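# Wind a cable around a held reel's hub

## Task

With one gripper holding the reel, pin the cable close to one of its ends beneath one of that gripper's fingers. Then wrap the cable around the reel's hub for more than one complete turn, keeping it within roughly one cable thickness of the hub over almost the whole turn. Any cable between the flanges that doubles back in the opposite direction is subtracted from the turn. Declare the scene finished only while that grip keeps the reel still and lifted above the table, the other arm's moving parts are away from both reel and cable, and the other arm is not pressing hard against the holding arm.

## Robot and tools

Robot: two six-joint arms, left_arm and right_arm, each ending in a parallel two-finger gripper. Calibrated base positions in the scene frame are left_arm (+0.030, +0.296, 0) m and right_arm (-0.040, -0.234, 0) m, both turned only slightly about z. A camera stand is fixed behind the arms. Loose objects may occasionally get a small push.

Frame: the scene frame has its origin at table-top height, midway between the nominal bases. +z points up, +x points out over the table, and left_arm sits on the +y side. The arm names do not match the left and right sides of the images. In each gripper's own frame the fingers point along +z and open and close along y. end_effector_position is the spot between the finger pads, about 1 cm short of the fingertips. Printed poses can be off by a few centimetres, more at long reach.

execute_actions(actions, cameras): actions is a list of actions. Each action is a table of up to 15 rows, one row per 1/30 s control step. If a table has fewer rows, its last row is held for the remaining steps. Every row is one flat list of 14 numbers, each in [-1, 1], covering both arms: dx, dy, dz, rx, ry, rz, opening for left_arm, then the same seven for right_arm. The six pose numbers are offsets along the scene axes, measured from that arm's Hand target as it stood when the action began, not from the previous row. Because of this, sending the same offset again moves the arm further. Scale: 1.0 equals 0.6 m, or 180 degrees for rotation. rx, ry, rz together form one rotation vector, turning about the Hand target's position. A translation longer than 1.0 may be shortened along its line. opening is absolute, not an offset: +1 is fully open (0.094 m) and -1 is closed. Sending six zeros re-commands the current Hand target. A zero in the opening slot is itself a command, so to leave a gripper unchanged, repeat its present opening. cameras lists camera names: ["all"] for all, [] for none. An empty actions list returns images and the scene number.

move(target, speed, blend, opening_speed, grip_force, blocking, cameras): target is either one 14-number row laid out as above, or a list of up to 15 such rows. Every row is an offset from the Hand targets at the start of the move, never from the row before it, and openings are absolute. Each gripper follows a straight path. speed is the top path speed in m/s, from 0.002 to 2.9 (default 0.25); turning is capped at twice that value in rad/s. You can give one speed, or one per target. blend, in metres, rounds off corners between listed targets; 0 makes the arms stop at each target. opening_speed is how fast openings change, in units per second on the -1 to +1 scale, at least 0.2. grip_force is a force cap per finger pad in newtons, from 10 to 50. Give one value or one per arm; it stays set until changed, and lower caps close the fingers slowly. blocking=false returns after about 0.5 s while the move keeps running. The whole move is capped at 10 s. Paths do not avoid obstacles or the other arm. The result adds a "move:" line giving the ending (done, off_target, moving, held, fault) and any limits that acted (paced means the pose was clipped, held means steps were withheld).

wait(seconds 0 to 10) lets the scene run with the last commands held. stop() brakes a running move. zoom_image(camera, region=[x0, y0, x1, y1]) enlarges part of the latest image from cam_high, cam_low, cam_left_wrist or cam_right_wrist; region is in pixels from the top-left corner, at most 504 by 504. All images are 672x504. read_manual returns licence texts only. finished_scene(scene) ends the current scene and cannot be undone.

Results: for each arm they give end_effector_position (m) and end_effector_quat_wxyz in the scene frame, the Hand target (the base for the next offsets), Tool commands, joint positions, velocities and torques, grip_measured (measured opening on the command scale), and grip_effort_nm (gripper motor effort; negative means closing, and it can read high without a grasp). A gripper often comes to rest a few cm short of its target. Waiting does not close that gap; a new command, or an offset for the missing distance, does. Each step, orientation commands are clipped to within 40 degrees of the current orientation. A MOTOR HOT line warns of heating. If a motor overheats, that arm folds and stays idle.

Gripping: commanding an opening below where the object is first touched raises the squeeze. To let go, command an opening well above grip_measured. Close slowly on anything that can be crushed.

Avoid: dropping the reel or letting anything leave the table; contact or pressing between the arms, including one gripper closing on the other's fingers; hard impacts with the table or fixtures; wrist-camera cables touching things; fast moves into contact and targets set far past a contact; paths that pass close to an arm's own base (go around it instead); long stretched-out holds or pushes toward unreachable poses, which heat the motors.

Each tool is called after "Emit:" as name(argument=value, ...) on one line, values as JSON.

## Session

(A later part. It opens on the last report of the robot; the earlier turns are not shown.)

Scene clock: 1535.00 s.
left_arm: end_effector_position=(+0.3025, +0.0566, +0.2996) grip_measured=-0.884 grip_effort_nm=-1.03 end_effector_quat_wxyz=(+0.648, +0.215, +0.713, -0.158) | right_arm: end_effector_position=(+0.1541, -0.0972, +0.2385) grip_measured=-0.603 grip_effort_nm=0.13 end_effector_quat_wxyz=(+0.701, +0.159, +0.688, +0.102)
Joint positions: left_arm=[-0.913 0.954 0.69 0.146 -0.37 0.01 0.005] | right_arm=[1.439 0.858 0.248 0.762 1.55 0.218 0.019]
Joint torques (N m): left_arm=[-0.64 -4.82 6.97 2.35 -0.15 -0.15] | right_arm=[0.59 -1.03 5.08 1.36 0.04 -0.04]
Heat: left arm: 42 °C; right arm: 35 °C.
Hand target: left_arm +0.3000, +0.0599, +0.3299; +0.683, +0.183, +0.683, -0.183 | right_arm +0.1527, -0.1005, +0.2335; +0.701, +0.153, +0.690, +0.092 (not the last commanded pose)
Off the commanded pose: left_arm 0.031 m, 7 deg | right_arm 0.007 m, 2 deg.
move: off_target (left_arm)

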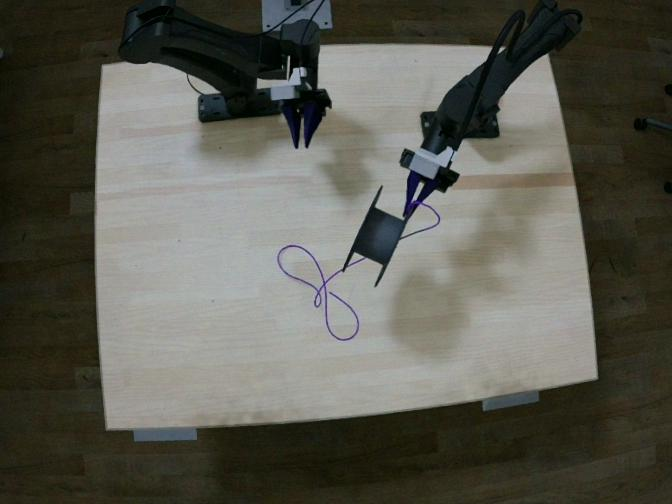

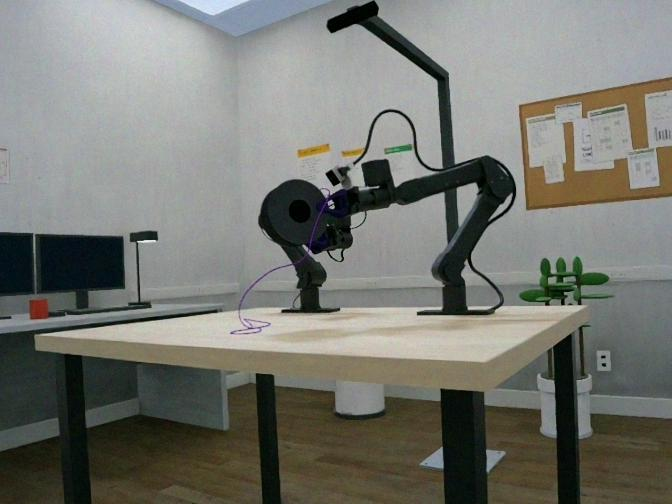

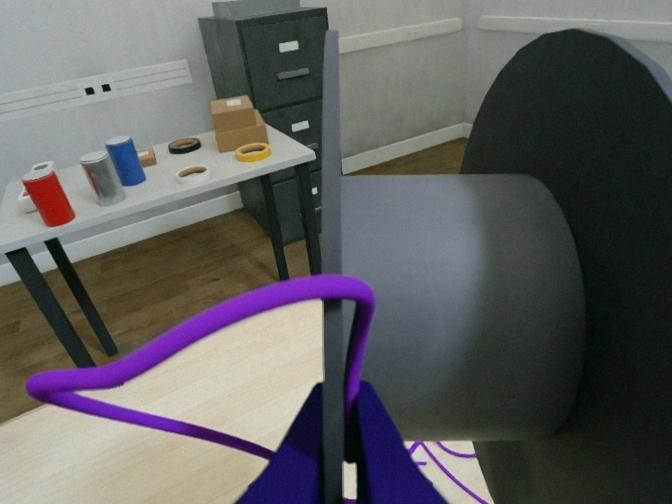

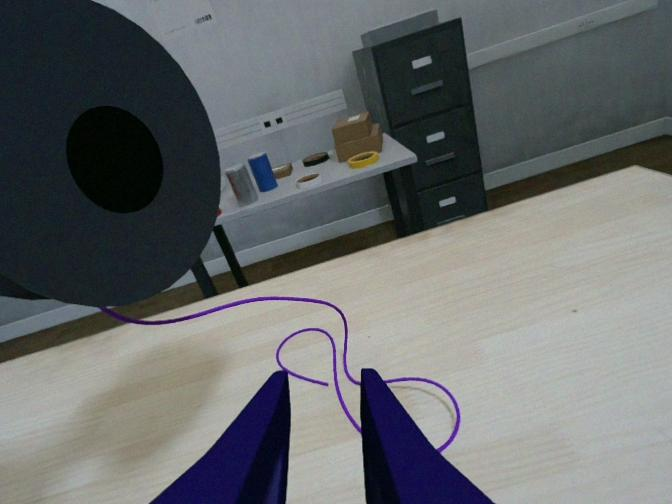

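Emit:
move(target=[0, 0, 0.1, 0, 0, 0, -1, 0.2955, 0.0008, -0.1392, -0.137, 0.2679, 0.1695, 0.0], speed=0.15, cameras=["all"])

Scene clock: 1761.13 s.
left_arm: end_effector_position=(+0.2991, +0.0607, +0.3522) grip_measured=-0.884 grip_effort_nm=-1.04 end_effector_quat_wxyz=(+0.653, +0.211, +0.710, -0.160) | right_arm: end_effector_position=(+0.3273, -0.0998, +0.1443) grip_measured=-0.003 grip_effort_nm=0.13 end_effector_quat_wxyz=(+0.335, -0.148, +0.929, +0.054)
Joint positions: left_arm=[-0.915 0.946 0.882 -0.04 -0.374 0.01 0.005] | right_arm=[0.331 1.429 1.019 -0.468 0.028 0.034 0.047]
Joint torques (N m): left_arm=[-0.62 -1.96 11.26 2.1 -0.19 -0.14] | right_arm=[-0.59 -4.52 9.55 1.42 -0.05 -0.06]
Heat: left arm: 53 °C; right arm: 35 °C.
Hand target: left_arm +0.3001, +0.0601, +0.3899; +0.683, +0.183, +0.683, -0.183 | right_arm +0.3300, -0.1001, +0.1499; +0.332, -0.151, +0.930, +0.054
Off the commanded pose: left_arm 0.038 m, 6 deg | right_arm 0.006 m, 0 deg.
move: off_target (left_arm)

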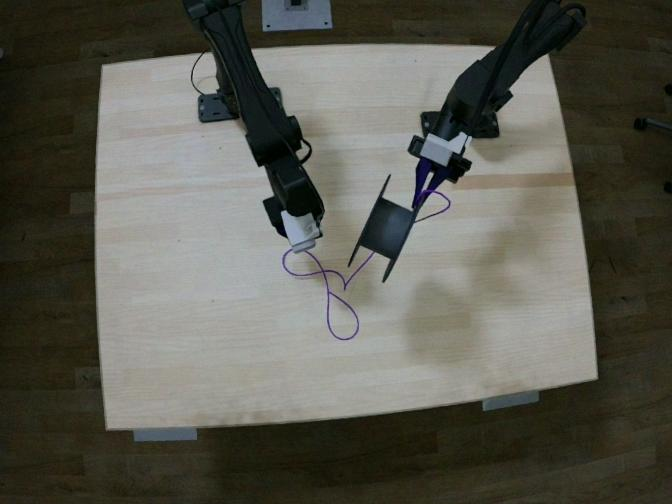

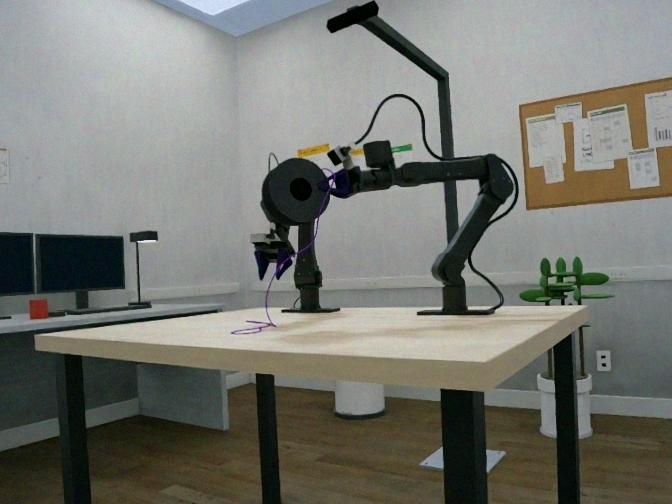

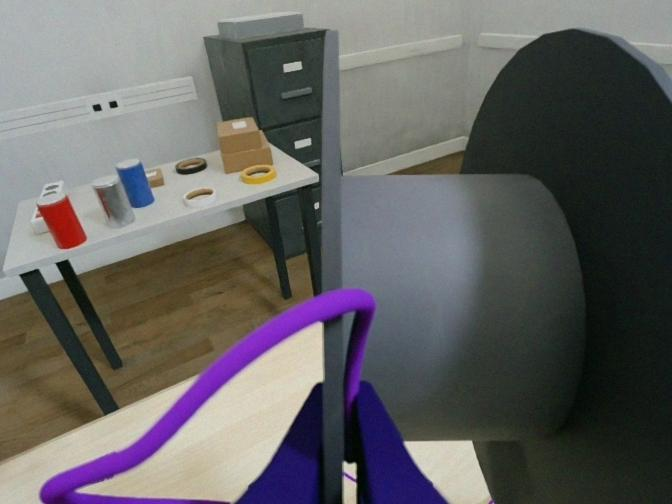

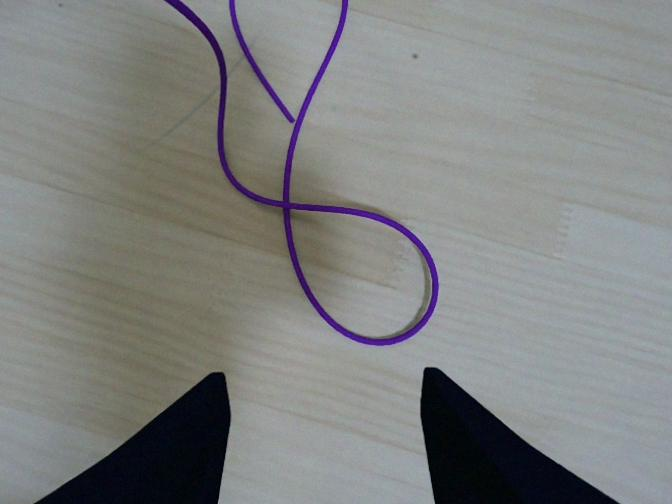

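Emit:
move(target=[0, 0, -0.06, 0, 0, 0, -1, 0.14, 0.1685, -0.0733, 0, 0, 0, 0.49], speed=0.15, cameras=["cam_right_wrist", "cam_high", "cam_low"])

Scene clock: 1785.53 s.
left_arm: end_effector_position=(+0.3115, +0.0778, +0.3286) grip_measured=-0.884 grip_effort_nm=-1.04 end_effector_quat_wxyz=(+0.662, +0.177, +0.719, -0.116) | right_arm: end_effector_position=(+0.4063, -0.0099, +0.0975) grip_measured=+0.487 grip_effort_nm=0.13 end_effector_quat_wxyz=(+0.318, -0.150, +0.935, +0.051)
Joint positions: left_arm=[-0.906 0.946 0.79 0.045 -0.48 0.017 0.005] | right_arm=[0.474 1.905 1.378 -0.395 0.112 0.147 0.07]
Joint torques (N m): left_arm=[-1.46 -3.89 6.83 2.33 0.77 -0.16] | right_arm=[1.55 -7.72 9.88 1.74 0.16 0.11]
Heat: left arm: 53 °C; right arm: 35 °C.
Hand target: left_arm +0.3000, +0.0600, +0.3539; +0.683, +0.183, +0.683, -0.183 | right_arm +0.4139, +0.0011, +0.1059; +0.332, -0.151, +0.930, +0.054
Off the commanded pose: left_arm 0.033 m, 9 deg | right_arm 0.016 m, 2 deg.
move: off_target (left_arm, right_arm)
Images, in order (width x height): cam_high 672x504, cam_low 672x504, cam_right_wrist 672x504.

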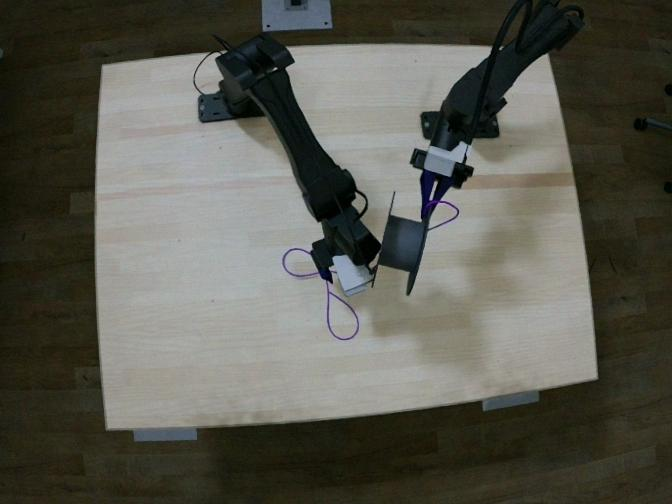

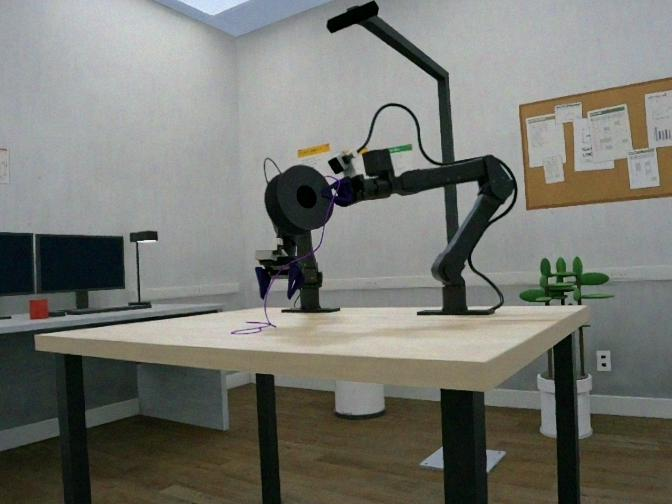

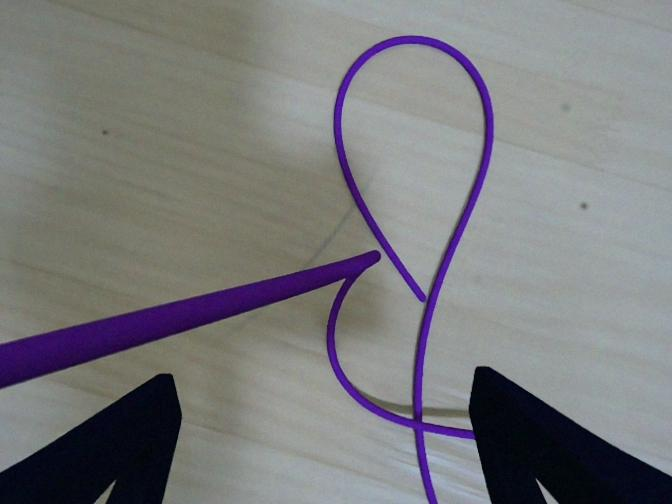

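Emit:
move(target=[-0.0417, 0.1, 0.0, 0, 0, 0, -1, -0.06, -0.05, 0.03, 0, 0, 0, 0.49], speed=0.12, cameras=["cam_right_wrist", "cam_high", "cam_left_wrist"])

Scene clock: 1812.70 s.
left_arm: end_effector_position=(+0.2769, +0.1182, +0.3378) grip_measured=-0.884 grip_effort_nm=-1.04 end_effector_quat_wxyz=(+0.663, +0.199, +0.703, -0.165) | right_arm: end_effector_position=(+0.3844, -0.0220, +0.1261) grip_measured=+0.487 grip_effort_nm=0.13 end_effector_quat_wxyz=(+0.340, -0.149, +0.927, +0.059)
Joint positions: left_arm=[-0.788 0.677 0.721 -0.114 -0.259 0.014 0.005] | right_arm=[0.474 1.759 1.276 -0.393 0.112 0.144 0.07]
Joint torques (N m): left_arm=[0.42 -1.47 6.48 2.07 0.04 -0.15] | right_arm=[-0.62 -9.58 5.08 1.56 0.03 -0.06]
Heat: left arm: 53 °C; right arm: 35 °C.
Hand target: left_arm +0.2750, +0.1201, +0.3540; +0.683, +0.183, +0.683, -0.183 | right_arm +0.3779, -0.0289, +0.1238; +0.332, -0.151, +0.930, +0.054
Off the commanded pose: left_arm 0.016 m, 4 deg | right_arm 0.010 m, 1 deg.
move: off_target (left_arm)
Images, in order (width x height): cam_high 672x504, cam_left_wrist 672x504, cam_right_wrist 672x504.

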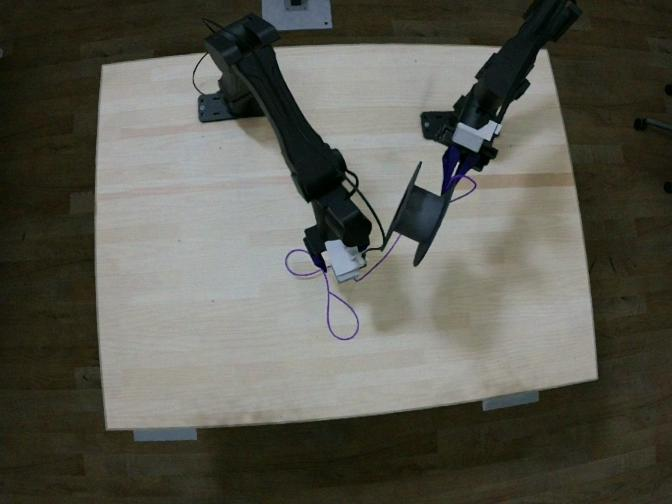

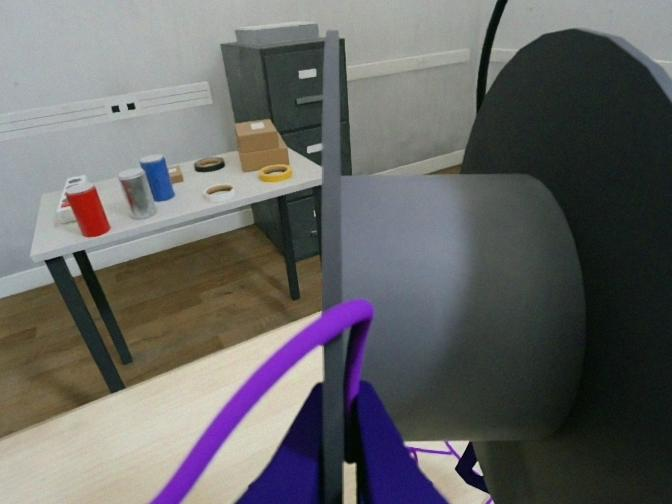

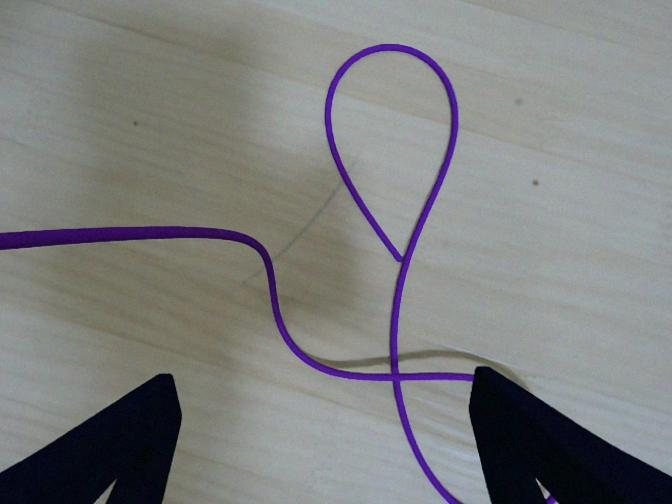

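Emit:
zoom_image(camera="cam_right_wrist", region=[0, 180, 350, 420])

Emit:
zoom_image(camera="cam_high", region=[270, 130, 510, 350])

Scaled by 1.440.

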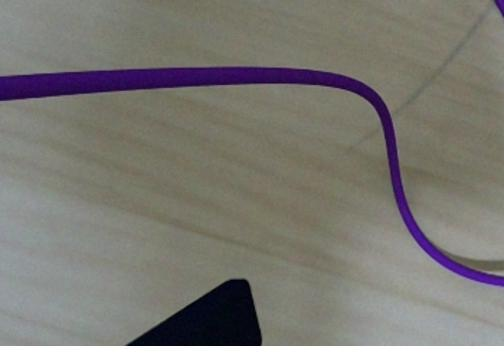

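Scaled by 2.100.

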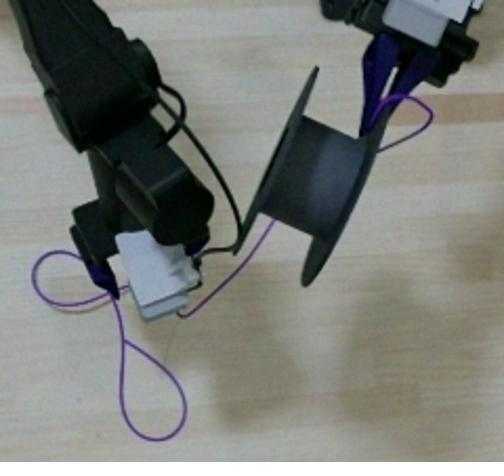

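Emit:
move(target=[[0, 0, 0, 0, 0, 0, -1, 0.02, 0.048, 0.002, 0.0389, -0.0571, 0.176, 0.49], [0, 0, 0, 0, 0, 0, -1, 0.0768, 0.1198, -0.068, 0.0389, -0.0571, 0.176, 0.49]], speed=0.12, blend=[0.01, 0], cameras=["cam_right_wrist", "cam_high", "cam_low"])

Scene clock: 1858.07 s.
left_arm: end_effector_position=(+0.2769, +0.1182, +0.3377) grip_measured=-0.884 grip_effort_nm=-1.03 end_effector_quat_wxyz=(+0.663, +0.199, +0.703, -0.165) | right_arm: end_effector_position=(+0.4167, +0.0376, +0.0775) grip_measured=+0.487 grip_effort_nm=0.13 end_effector_quat_wxyz=(+0.386, -0.384, +0.819, +0.184)
Joint positions: left_arm=[-0.788 0.677 0.721 -0.114 -0.259 0.014 0.005] | right_arm=[0.386 1.998 1.265 -0.011 -0.356 -0.303 0.07]
Joint torques (N m): left_arm=[0.4 -1.47 6.48 2.09 0.04 -0.16] | right_arm=[0.35 -8.44 8.98 1.92 -0.1 0.1]
Heat: left arm: 50 °C; right arm: 34 °C.
Hand target: left_arm +0.2750, +0.1201, +0.3540; +0.683, +0.183, +0.683, -0.183 | right_arm +0.4241, +0.0429, +0.0832; +0.394, -0.382, +0.815, +0.185
Off the commanded pose: left_arm 0.017 m, 4 deg | right_arm 0.011 m, 1 deg.
move: off_target (left_arm, right_arm)
Images, in order (width x height): cam_high 672x504, cam_low 672x504, cam_right_wrist 672x504.

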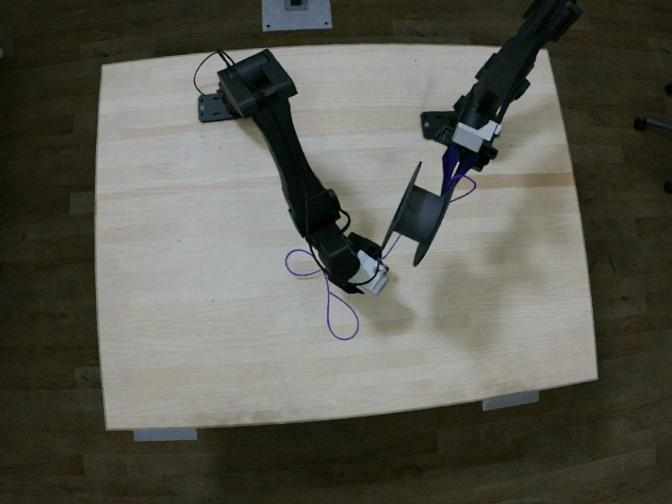

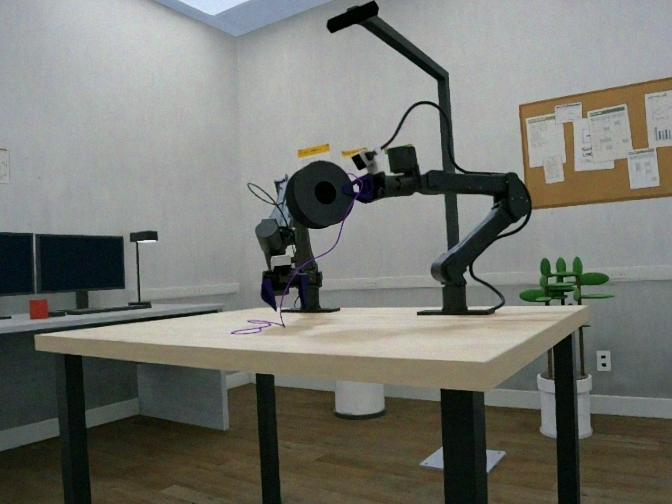

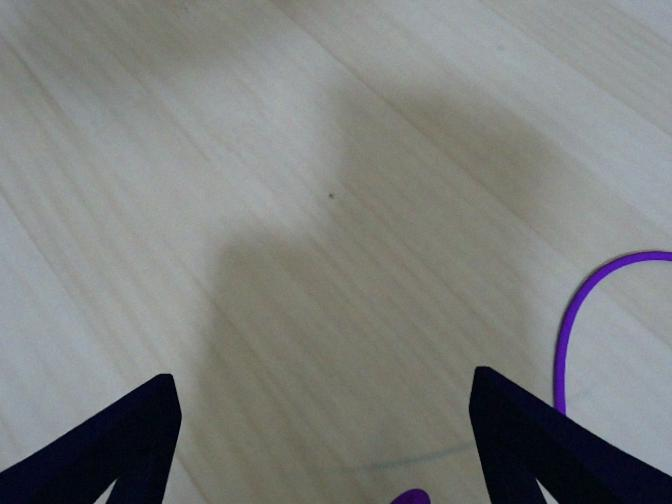

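Emit:
move(target=[0, 0, 0, 0, 0, 0, -1, 0, 0, 0, 0, 0, 0, -1], opening_speed=0.8, cameras=["cam_right_wrist", "cam_low"])

Emit:
zoom_image(camera="cam_low", region=[200, 130, 420, 350])

Scene clock: 1868.17 s.
left_arm: end_effector_position=(+0.2769, +0.1182, +0.3377) grip_measured=-0.884 grip_effort_nm=-1.03 end_effector_quat_wxyz=(+0.663, +0.199, +0.703, -0.165) | right_arm: end_effector_position=(+0.4169, +0.0376, +0.0776) grip_measured=-0.940 grip_effort_nm=-1.01 end_effector_quat_wxyz=(+0.386, -0.383, +0.819, +0.184)
Joint positions: left_arm=[-0.788 0.677 0.721 -0.114 -0.259 0.014 0.005] | right_arm=[0.386 1.998 1.265 -0.01 -0.355 -0.303 0.003]
Joint torques (N m): left_arm=[0.42 -1.47 6.46 2.09 0.04 -0.16] | right_arm=[0.38 -8.39 9.07 1.91 -0.11 0.08]
Heat: left arm: 50 °C; right arm: 35 °C.
Hand target: left_arm +0.2750, +0.1201, +0.3540; +0.683, +0.183, +0.683, -0.183 | right_arm +0.4241, +0.0429, +0.0832; +0.394, -0.382, +0.815, +0.185
Off the commanded pose: left_arm 0.017 m, 4 deg | right_arm 0.011 m, 1 deg.
move: off_target (left_arm, right_arm)
Images, in order (width x height): cam_low 672x504, cam_right_wrist 672x504.

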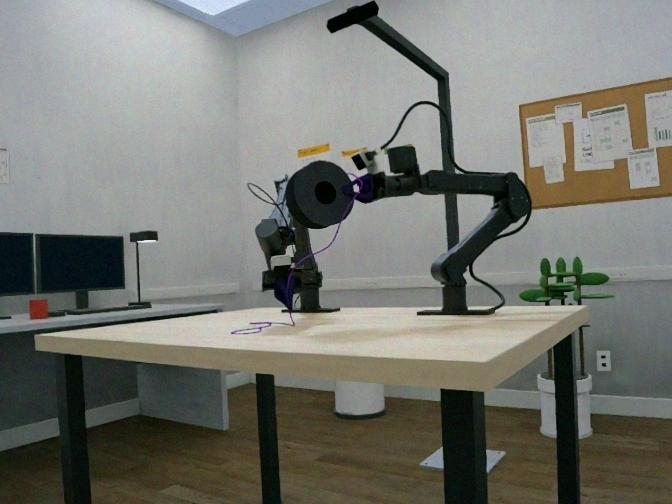

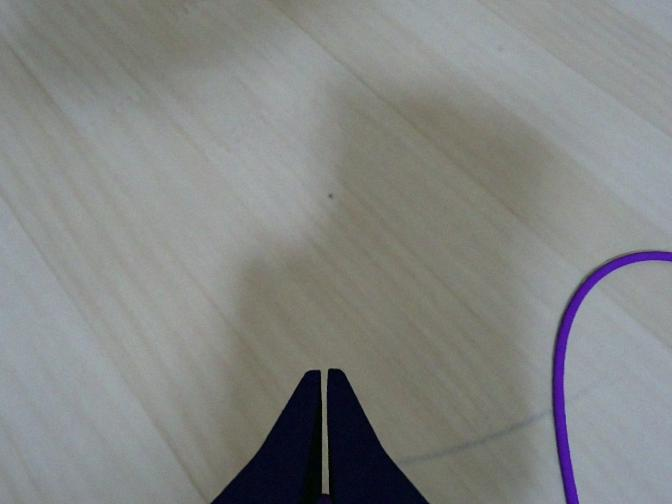

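Scaled by 2.291.

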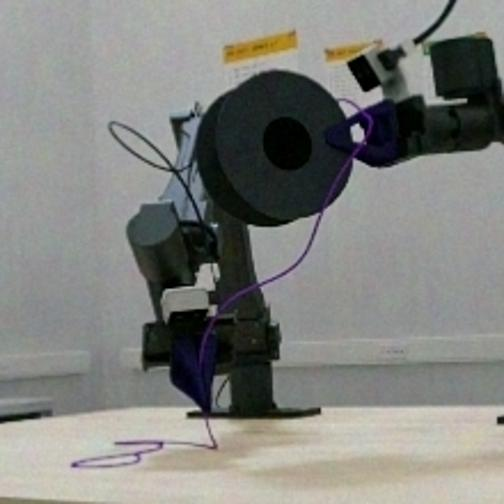

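Emit:
move(target=[[0, 0, 0, 0, 0, 0, -1, 0.002, -0.188, 0.028, 0, 0, 0, -1], [0, 0, 0, 0, 0, 0, -1, -0.0035, -0.1415, 0.445, 0.1753, -0.1223, 0.0522, -1]], speed=0.15, blend=[0.02, 0], cameras=["all"])

Scene clock: 1901.93 s.
left_arm: end_effector_position=(+0.2765, +0.1175, +0.3374) grip_measured=-0.884 grip_effort_nm=-1.03 end_effector_quat_wxyz=(+0.662, +0.200, +0.703, -0.167) | right_arm: end_effector_position=(+0.4246, -0.0410, +0.3245) grip_measured=-0.941 grip_effort_nm=-1.04 end_effector_quat_wxyz=(+0.593, -0.343, +0.634, +0.359)
Joint positions: left_arm=[-0.788 0.677 0.721 -0.115 -0.254 0.012 0.005] | right_arm=[0.068 1.71 1.296 0.347 -0.941 -0.006 0.003]
Joint torques (N m): left_arm=[0.4 -1.48 6.46 2.1 0 -0.14] | right_arm=[-0.38 -9.2 9.84 2.14 -0.14 0.09]
Heat: left arm: 50 °C; right arm: 36 °C.
Hand target: left_arm +0.2750, +0.1201, +0.3541; +0.683, +0.183, +0.683, -0.183 | right_arm +0.4220, -0.0419, +0.3502; +0.613, -0.353, +0.612, +0.354
Off the commanded pose: left_arm 0.017 m, 4 deg | right_arm 0.026 m, 4 deg.
move: off_target (left_arm, right_arm)

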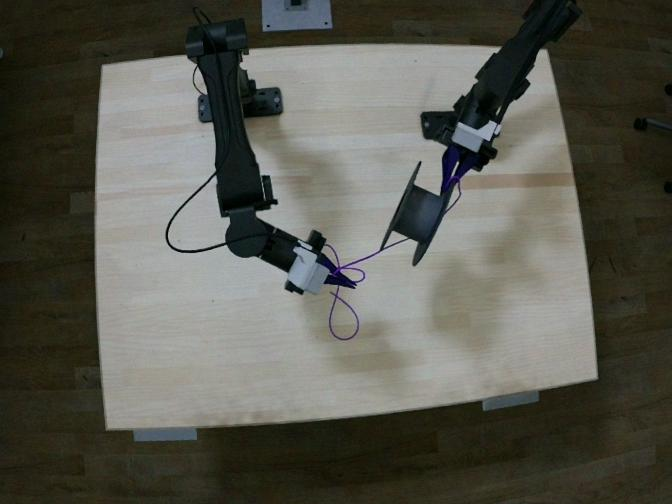

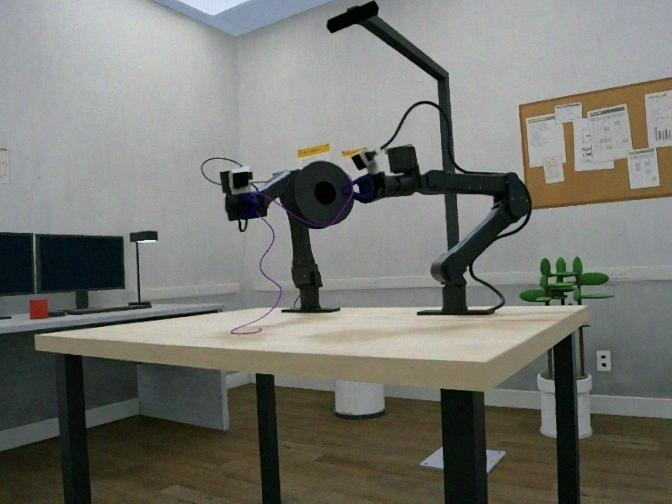

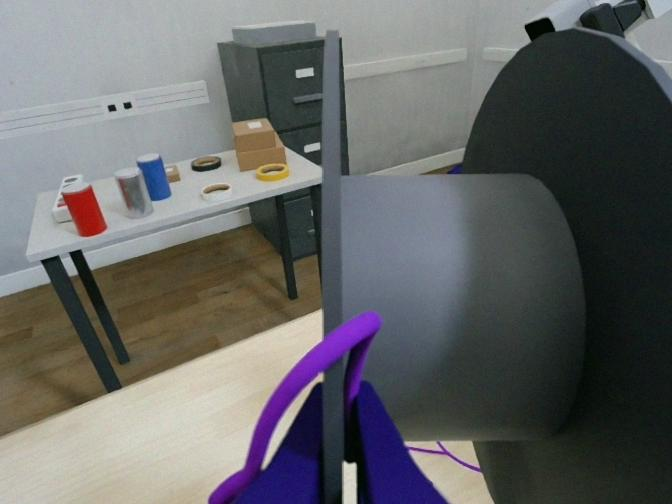

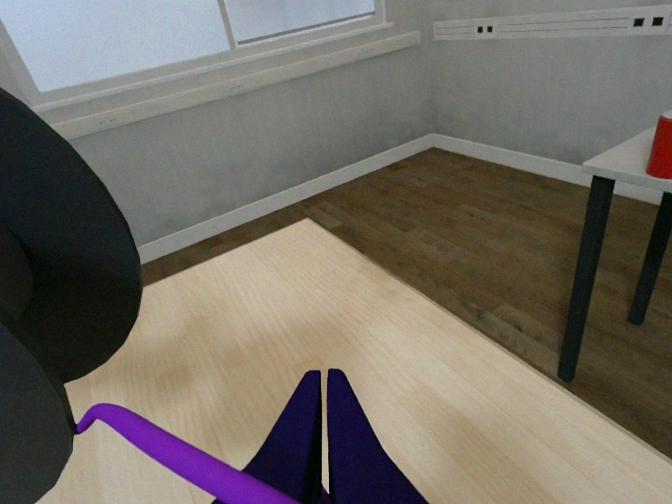

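Emit:
move(target=[[0, 0, 0, 0, 0, 0, -1, -0.1133, -0.03, 0.25, 0, 0, 0, -1], [0, 0, 0, 0, 0, 0, -1, -0.388, -0.007, 0.367, 0, 0, 0, -1]], speed=0.12, blend=[0.03, 0], cameras=["all"])

Scene clock: 1912.13 s.
left_arm: end_effector_position=(+0.2467, +0.0942, +0.3883) grip_measured=-0.883 grip_effort_nm=-1.03 end_effector_quat_wxyz=(+0.703, +0.231, +0.618, -0.266) | right_arm: end_effector_position=(+0.2260, -0.0490, +0.5231) grip_measured=-0.941 grip_effort_nm=-1.04 end_effector_quat_wxyz=(+0.568, -0.317, +0.674, +0.351)
Joint positions: left_arm=[-0.811 0.639 0.721 0.048 -0.082 0.007 0.006] | right_arm=[0.169 1.231 1.82 -0.745 -0.789 0.004 0.003]
Joint torques (N m): left_arm=[1.85 0.95 5.93 0.62 -1.59 -0.01] | right_arm=[0.92 -6.22 10.4 2.58 -0.5 -0.05]
Heat: left arm: 50 °C; right arm: 39 °C.
Hand target: left_arm +0.2750, +0.1201, +0.3540; +0.683, +0.183, +0.683, -0.183 | right_arm +0.1891, -0.0461, +0.5704; +0.613, -0.353, +0.612, +0.354
Off the commanded pose: left_arm 0.051 m, 13 deg | right_arm 0.060 m, 10 deg.
move: off_target (left_arm, right_arm)

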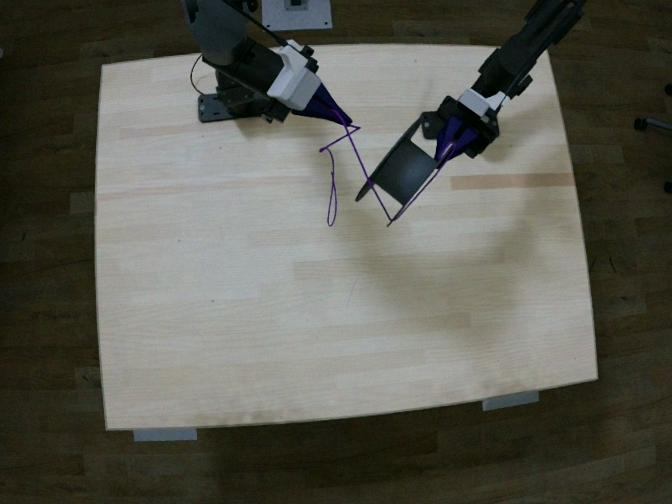

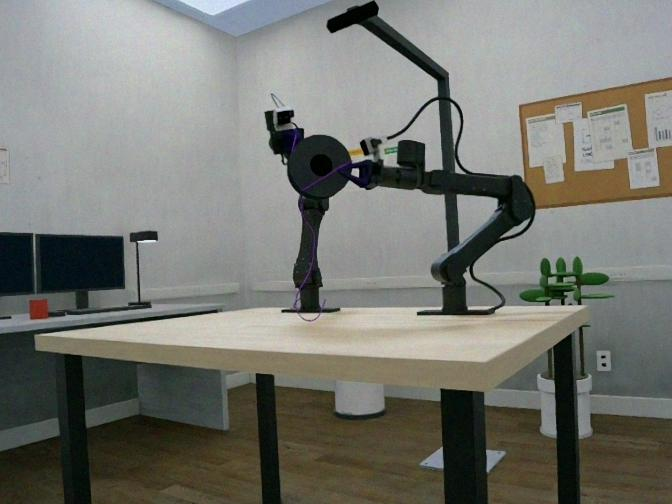

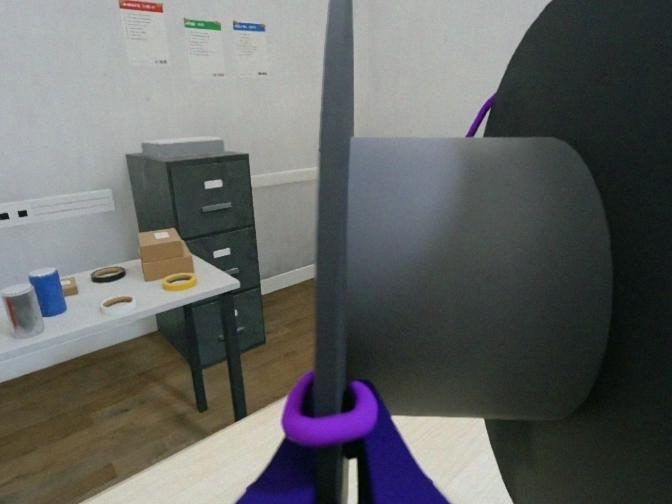

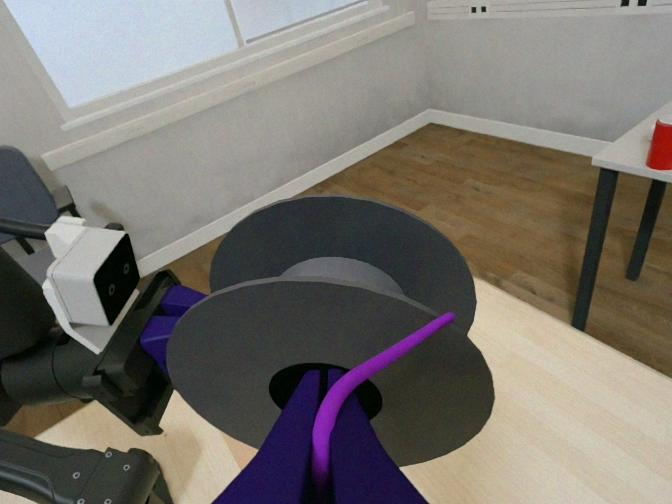

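Emit:
move(target=[0, 0, 0, 0, 0, 0, -1, 0.21, 0.06, -0.04, 0, 0, 0, -1], speed=0.12, cameras=["all"])

Scene clock: 1925.13 s.
left_arm: end_effector_position=(+0.2688, +0.1120, +0.3608) grip_measured=-0.884 grip_effort_nm=-1.03 end_effector_quat_wxyz=(+0.686, +0.198, +0.671, -0.201) | right_arm: end_effector_position=(+0.3257, -0.0122, +0.5100) grip_measured=-0.941 grip_effort_nm=-1.04 end_effector_quat_wxyz=(+0.575, -0.335, +0.655, +0.359)
Joint positions: left_arm=[-0.795 0.659 0.721 -0.04 -0.214 0.007 0.005] | right_arm=[0.209 1.53 1.929 -0.515 -0.788 0.003 0.003]
Joint torques (N m): left_arm=[0.96 0.36 6.35 1.45 -0.39 -0.09] | right_arm=[0.38 -5.96 10.26 2.7 -0.18 -0.02]
Heat: left arm: 47 °C; right arm: 38 °C.
Hand target: left_arm +0.2749, +0.1201, +0.3541; +0.683, +0.183, +0.683, -0.183 | right_arm +0.3153, -0.0102, +0.5463; +0.613, -0.353, +0.612, +0.354
Off the commanded pose: left_arm 0.012 m, 3 deg | right_arm 0.038 m, 7 deg.
move: off_target (left_arm, right_arm)

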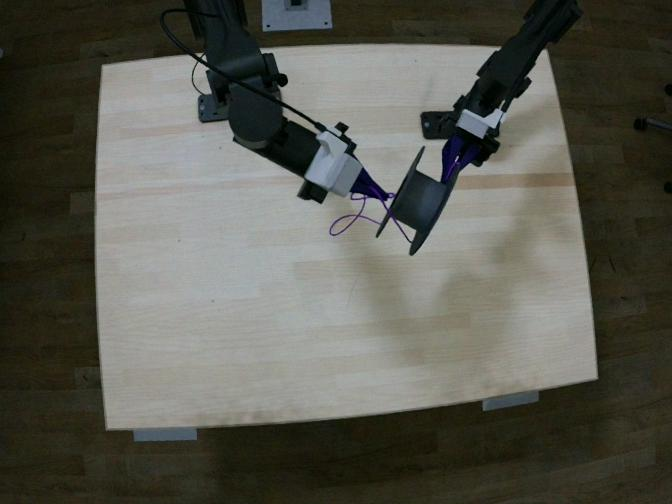

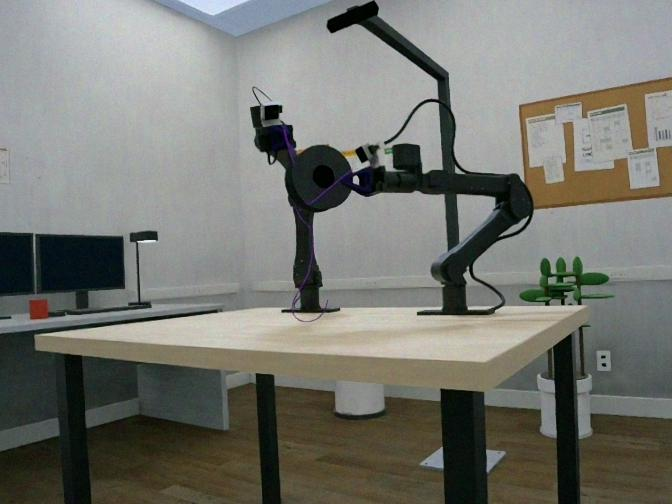

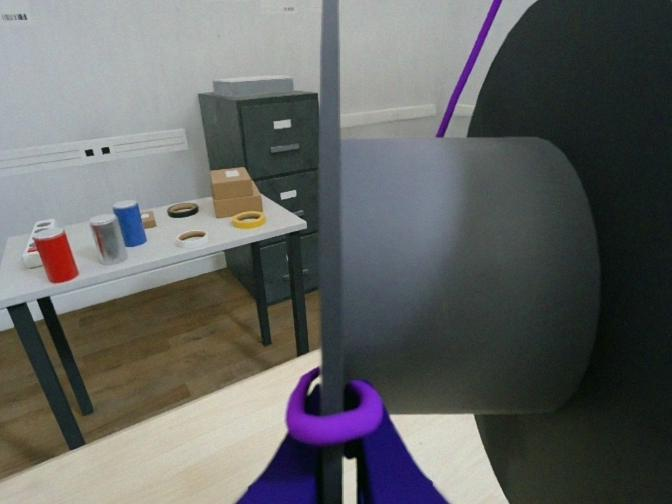

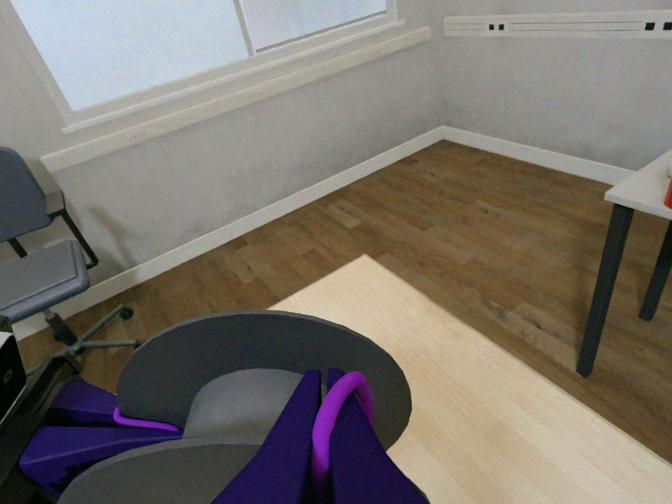

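Emit:
move(target=[-0.025, -0.05, -0.1667, 0, 0, 0, -1, 0.1778, -0.1163, -0.3838, 0, 0, 0, -1], speed=0.13, cameras=["all"])

Scene clock: 1962.73 s.
left_arm: end_effector_position=(+0.2590, +0.0897, +0.2387) grip_measured=-0.884 grip_effort_nm=-1.04 end_effector_quat_wxyz=(+0.663, +0.207, +0.700, -0.168) | right_arm: end_effector_position=(+0.4222, -0.0768, +0.3205) grip_measured=-0.941 grip_effort_nm=-1.04 end_effector_quat_wxyz=(+0.613, -0.355, +0.612, +0.352)
Joint positions: left_arm=[-1.01 0.685 0.325 0.287 -0.465 0.007 0.005] | right_arm=[-0.03 1.71 1.232 0.476 -1.047 -0.005 0.003]
Joint torques (N m): left_arm=[-0.59 -0.31 6.76 2.18 -0.23 -0.11] | right_arm=[-0.77 -7.36 5.78 2.11 -0.06 0.08]
Heat: left arm: 48 °C; right arm: 41 °C.
Hand target: left_arm +0.2600, +0.0901, +0.2539; +0.683, +0.183, +0.683, -0.183 | right_arm +0.4220, -0.0800, +0.3159; +0.612, -0.353, +0.612, +0.354
Off the commanded pose: left_arm 0.015 m, 4 deg | right_arm 0.005 m, 0 deg.
move: off_target (left_arm)

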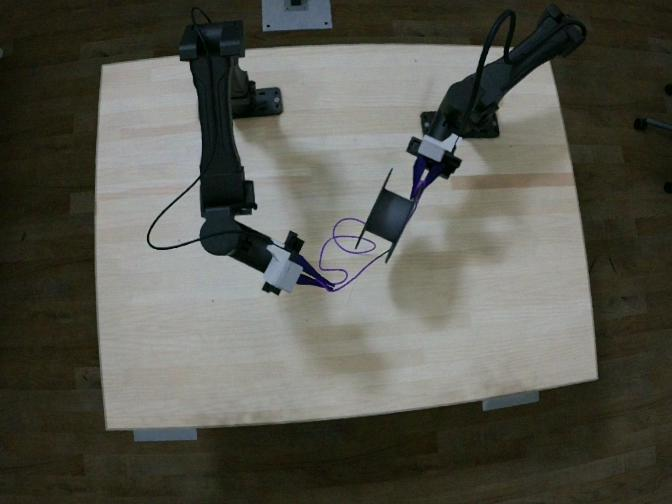

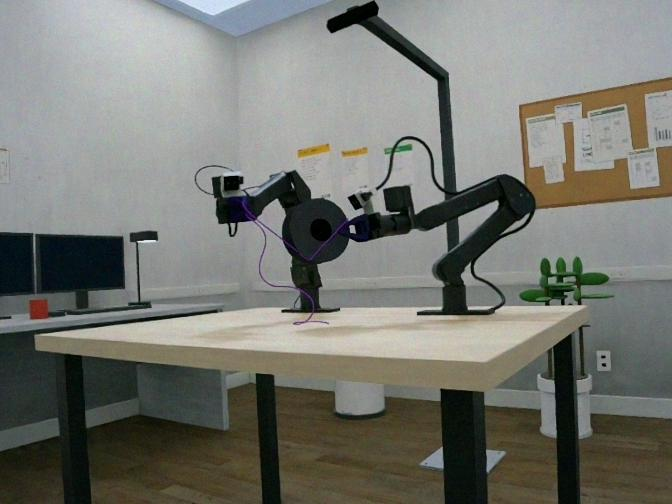

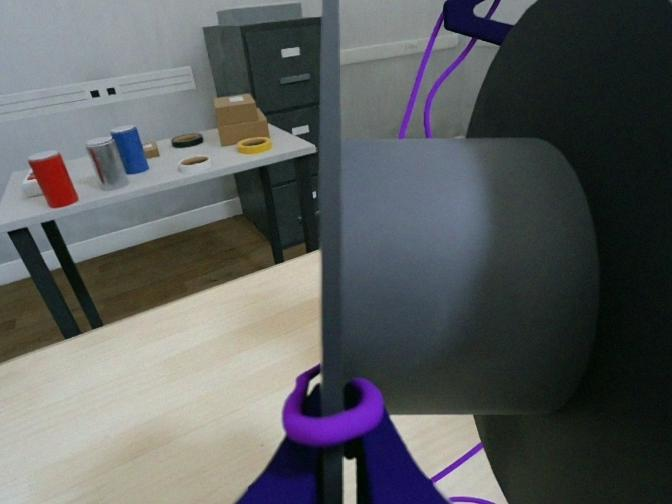

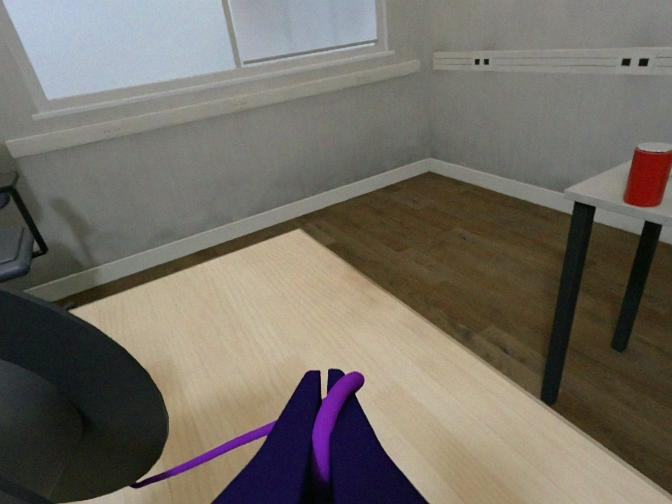

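Emit:
move(target=[[0, 0, 0, 0, 0, 0, -1, 0.1333, 0.2317, -0.1433, 0, 0, 0, -1], [0, 0, 0, 0, 0, 0, -1, 0.0317, 0.2883, 0.165, 0, 0, 0, -1]], speed=0.13, blend=[0.03, 0], cameras=["all"])

Scene clock: 1978.13 s.
left_arm: end_effector_position=(+0.2595, +0.0904, +0.2388) grip_measured=-0.884 grip_effort_nm=-1.03 end_effector_quat_wxyz=(+0.663, +0.205, +0.700, -0.166) | right_arm: end_effector_position=(+0.4477, +0.0939, +0.3920) grip_measured=-0.941 grip_effort_nm=-1.04 end_effector_quat_wxyz=(+0.599, -0.352, +0.625, +0.356)
Joint positions: left_arm=[-1.01 0.685 0.325 0.288 -0.47 0.007 0.005] | right_arm=[0.375 1.931 1.825 0.07 -0.643 0.002 0.003]
Joint torques (N m): left_arm=[-0.61 -0.28 6.76 2.21 -0.18 -0.12] | right_arm=[0.47 -11.33 9.73 1.97 0.04 0.02]
Heat: left arm: 48 °C; right arm: 39 °C.
Hand target: left_arm +0.2600, +0.0901, +0.2539; +0.683, +0.183, +0.683, -0.183 | right_arm +0.4408, +0.0932, +0.4150; +0.612, -0.353, +0.612, +0.354
Off the commanded pose: left_arm 0.015 m, 4 deg | right_arm 0.024 m, 2 deg.
move: off_target (left_arm, right_arm)

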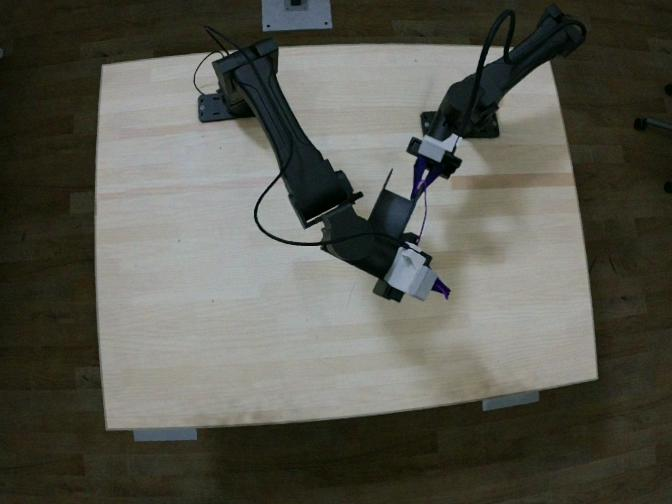

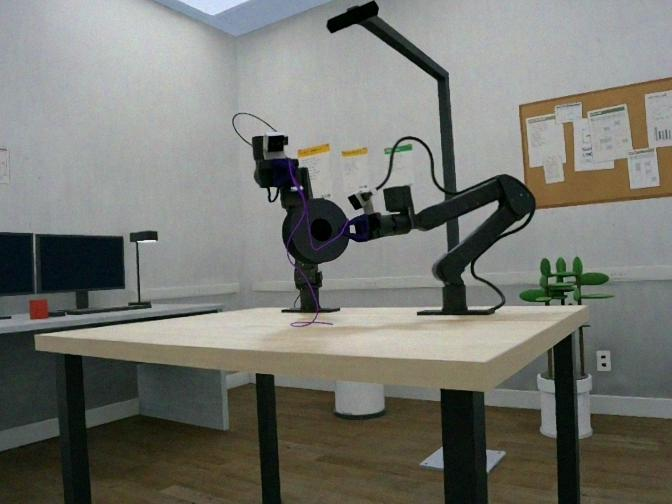

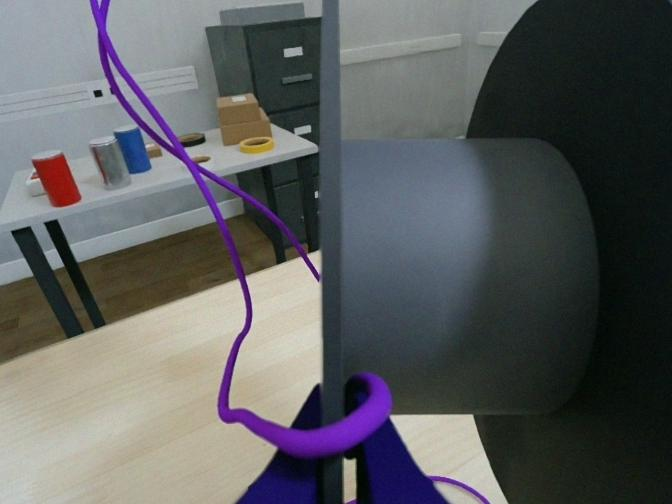

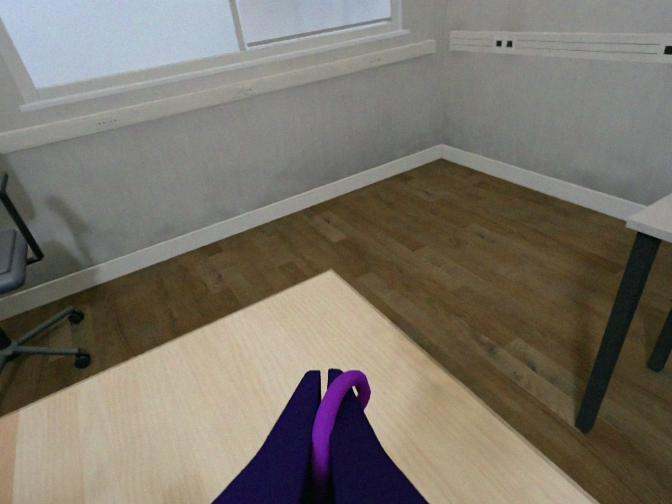

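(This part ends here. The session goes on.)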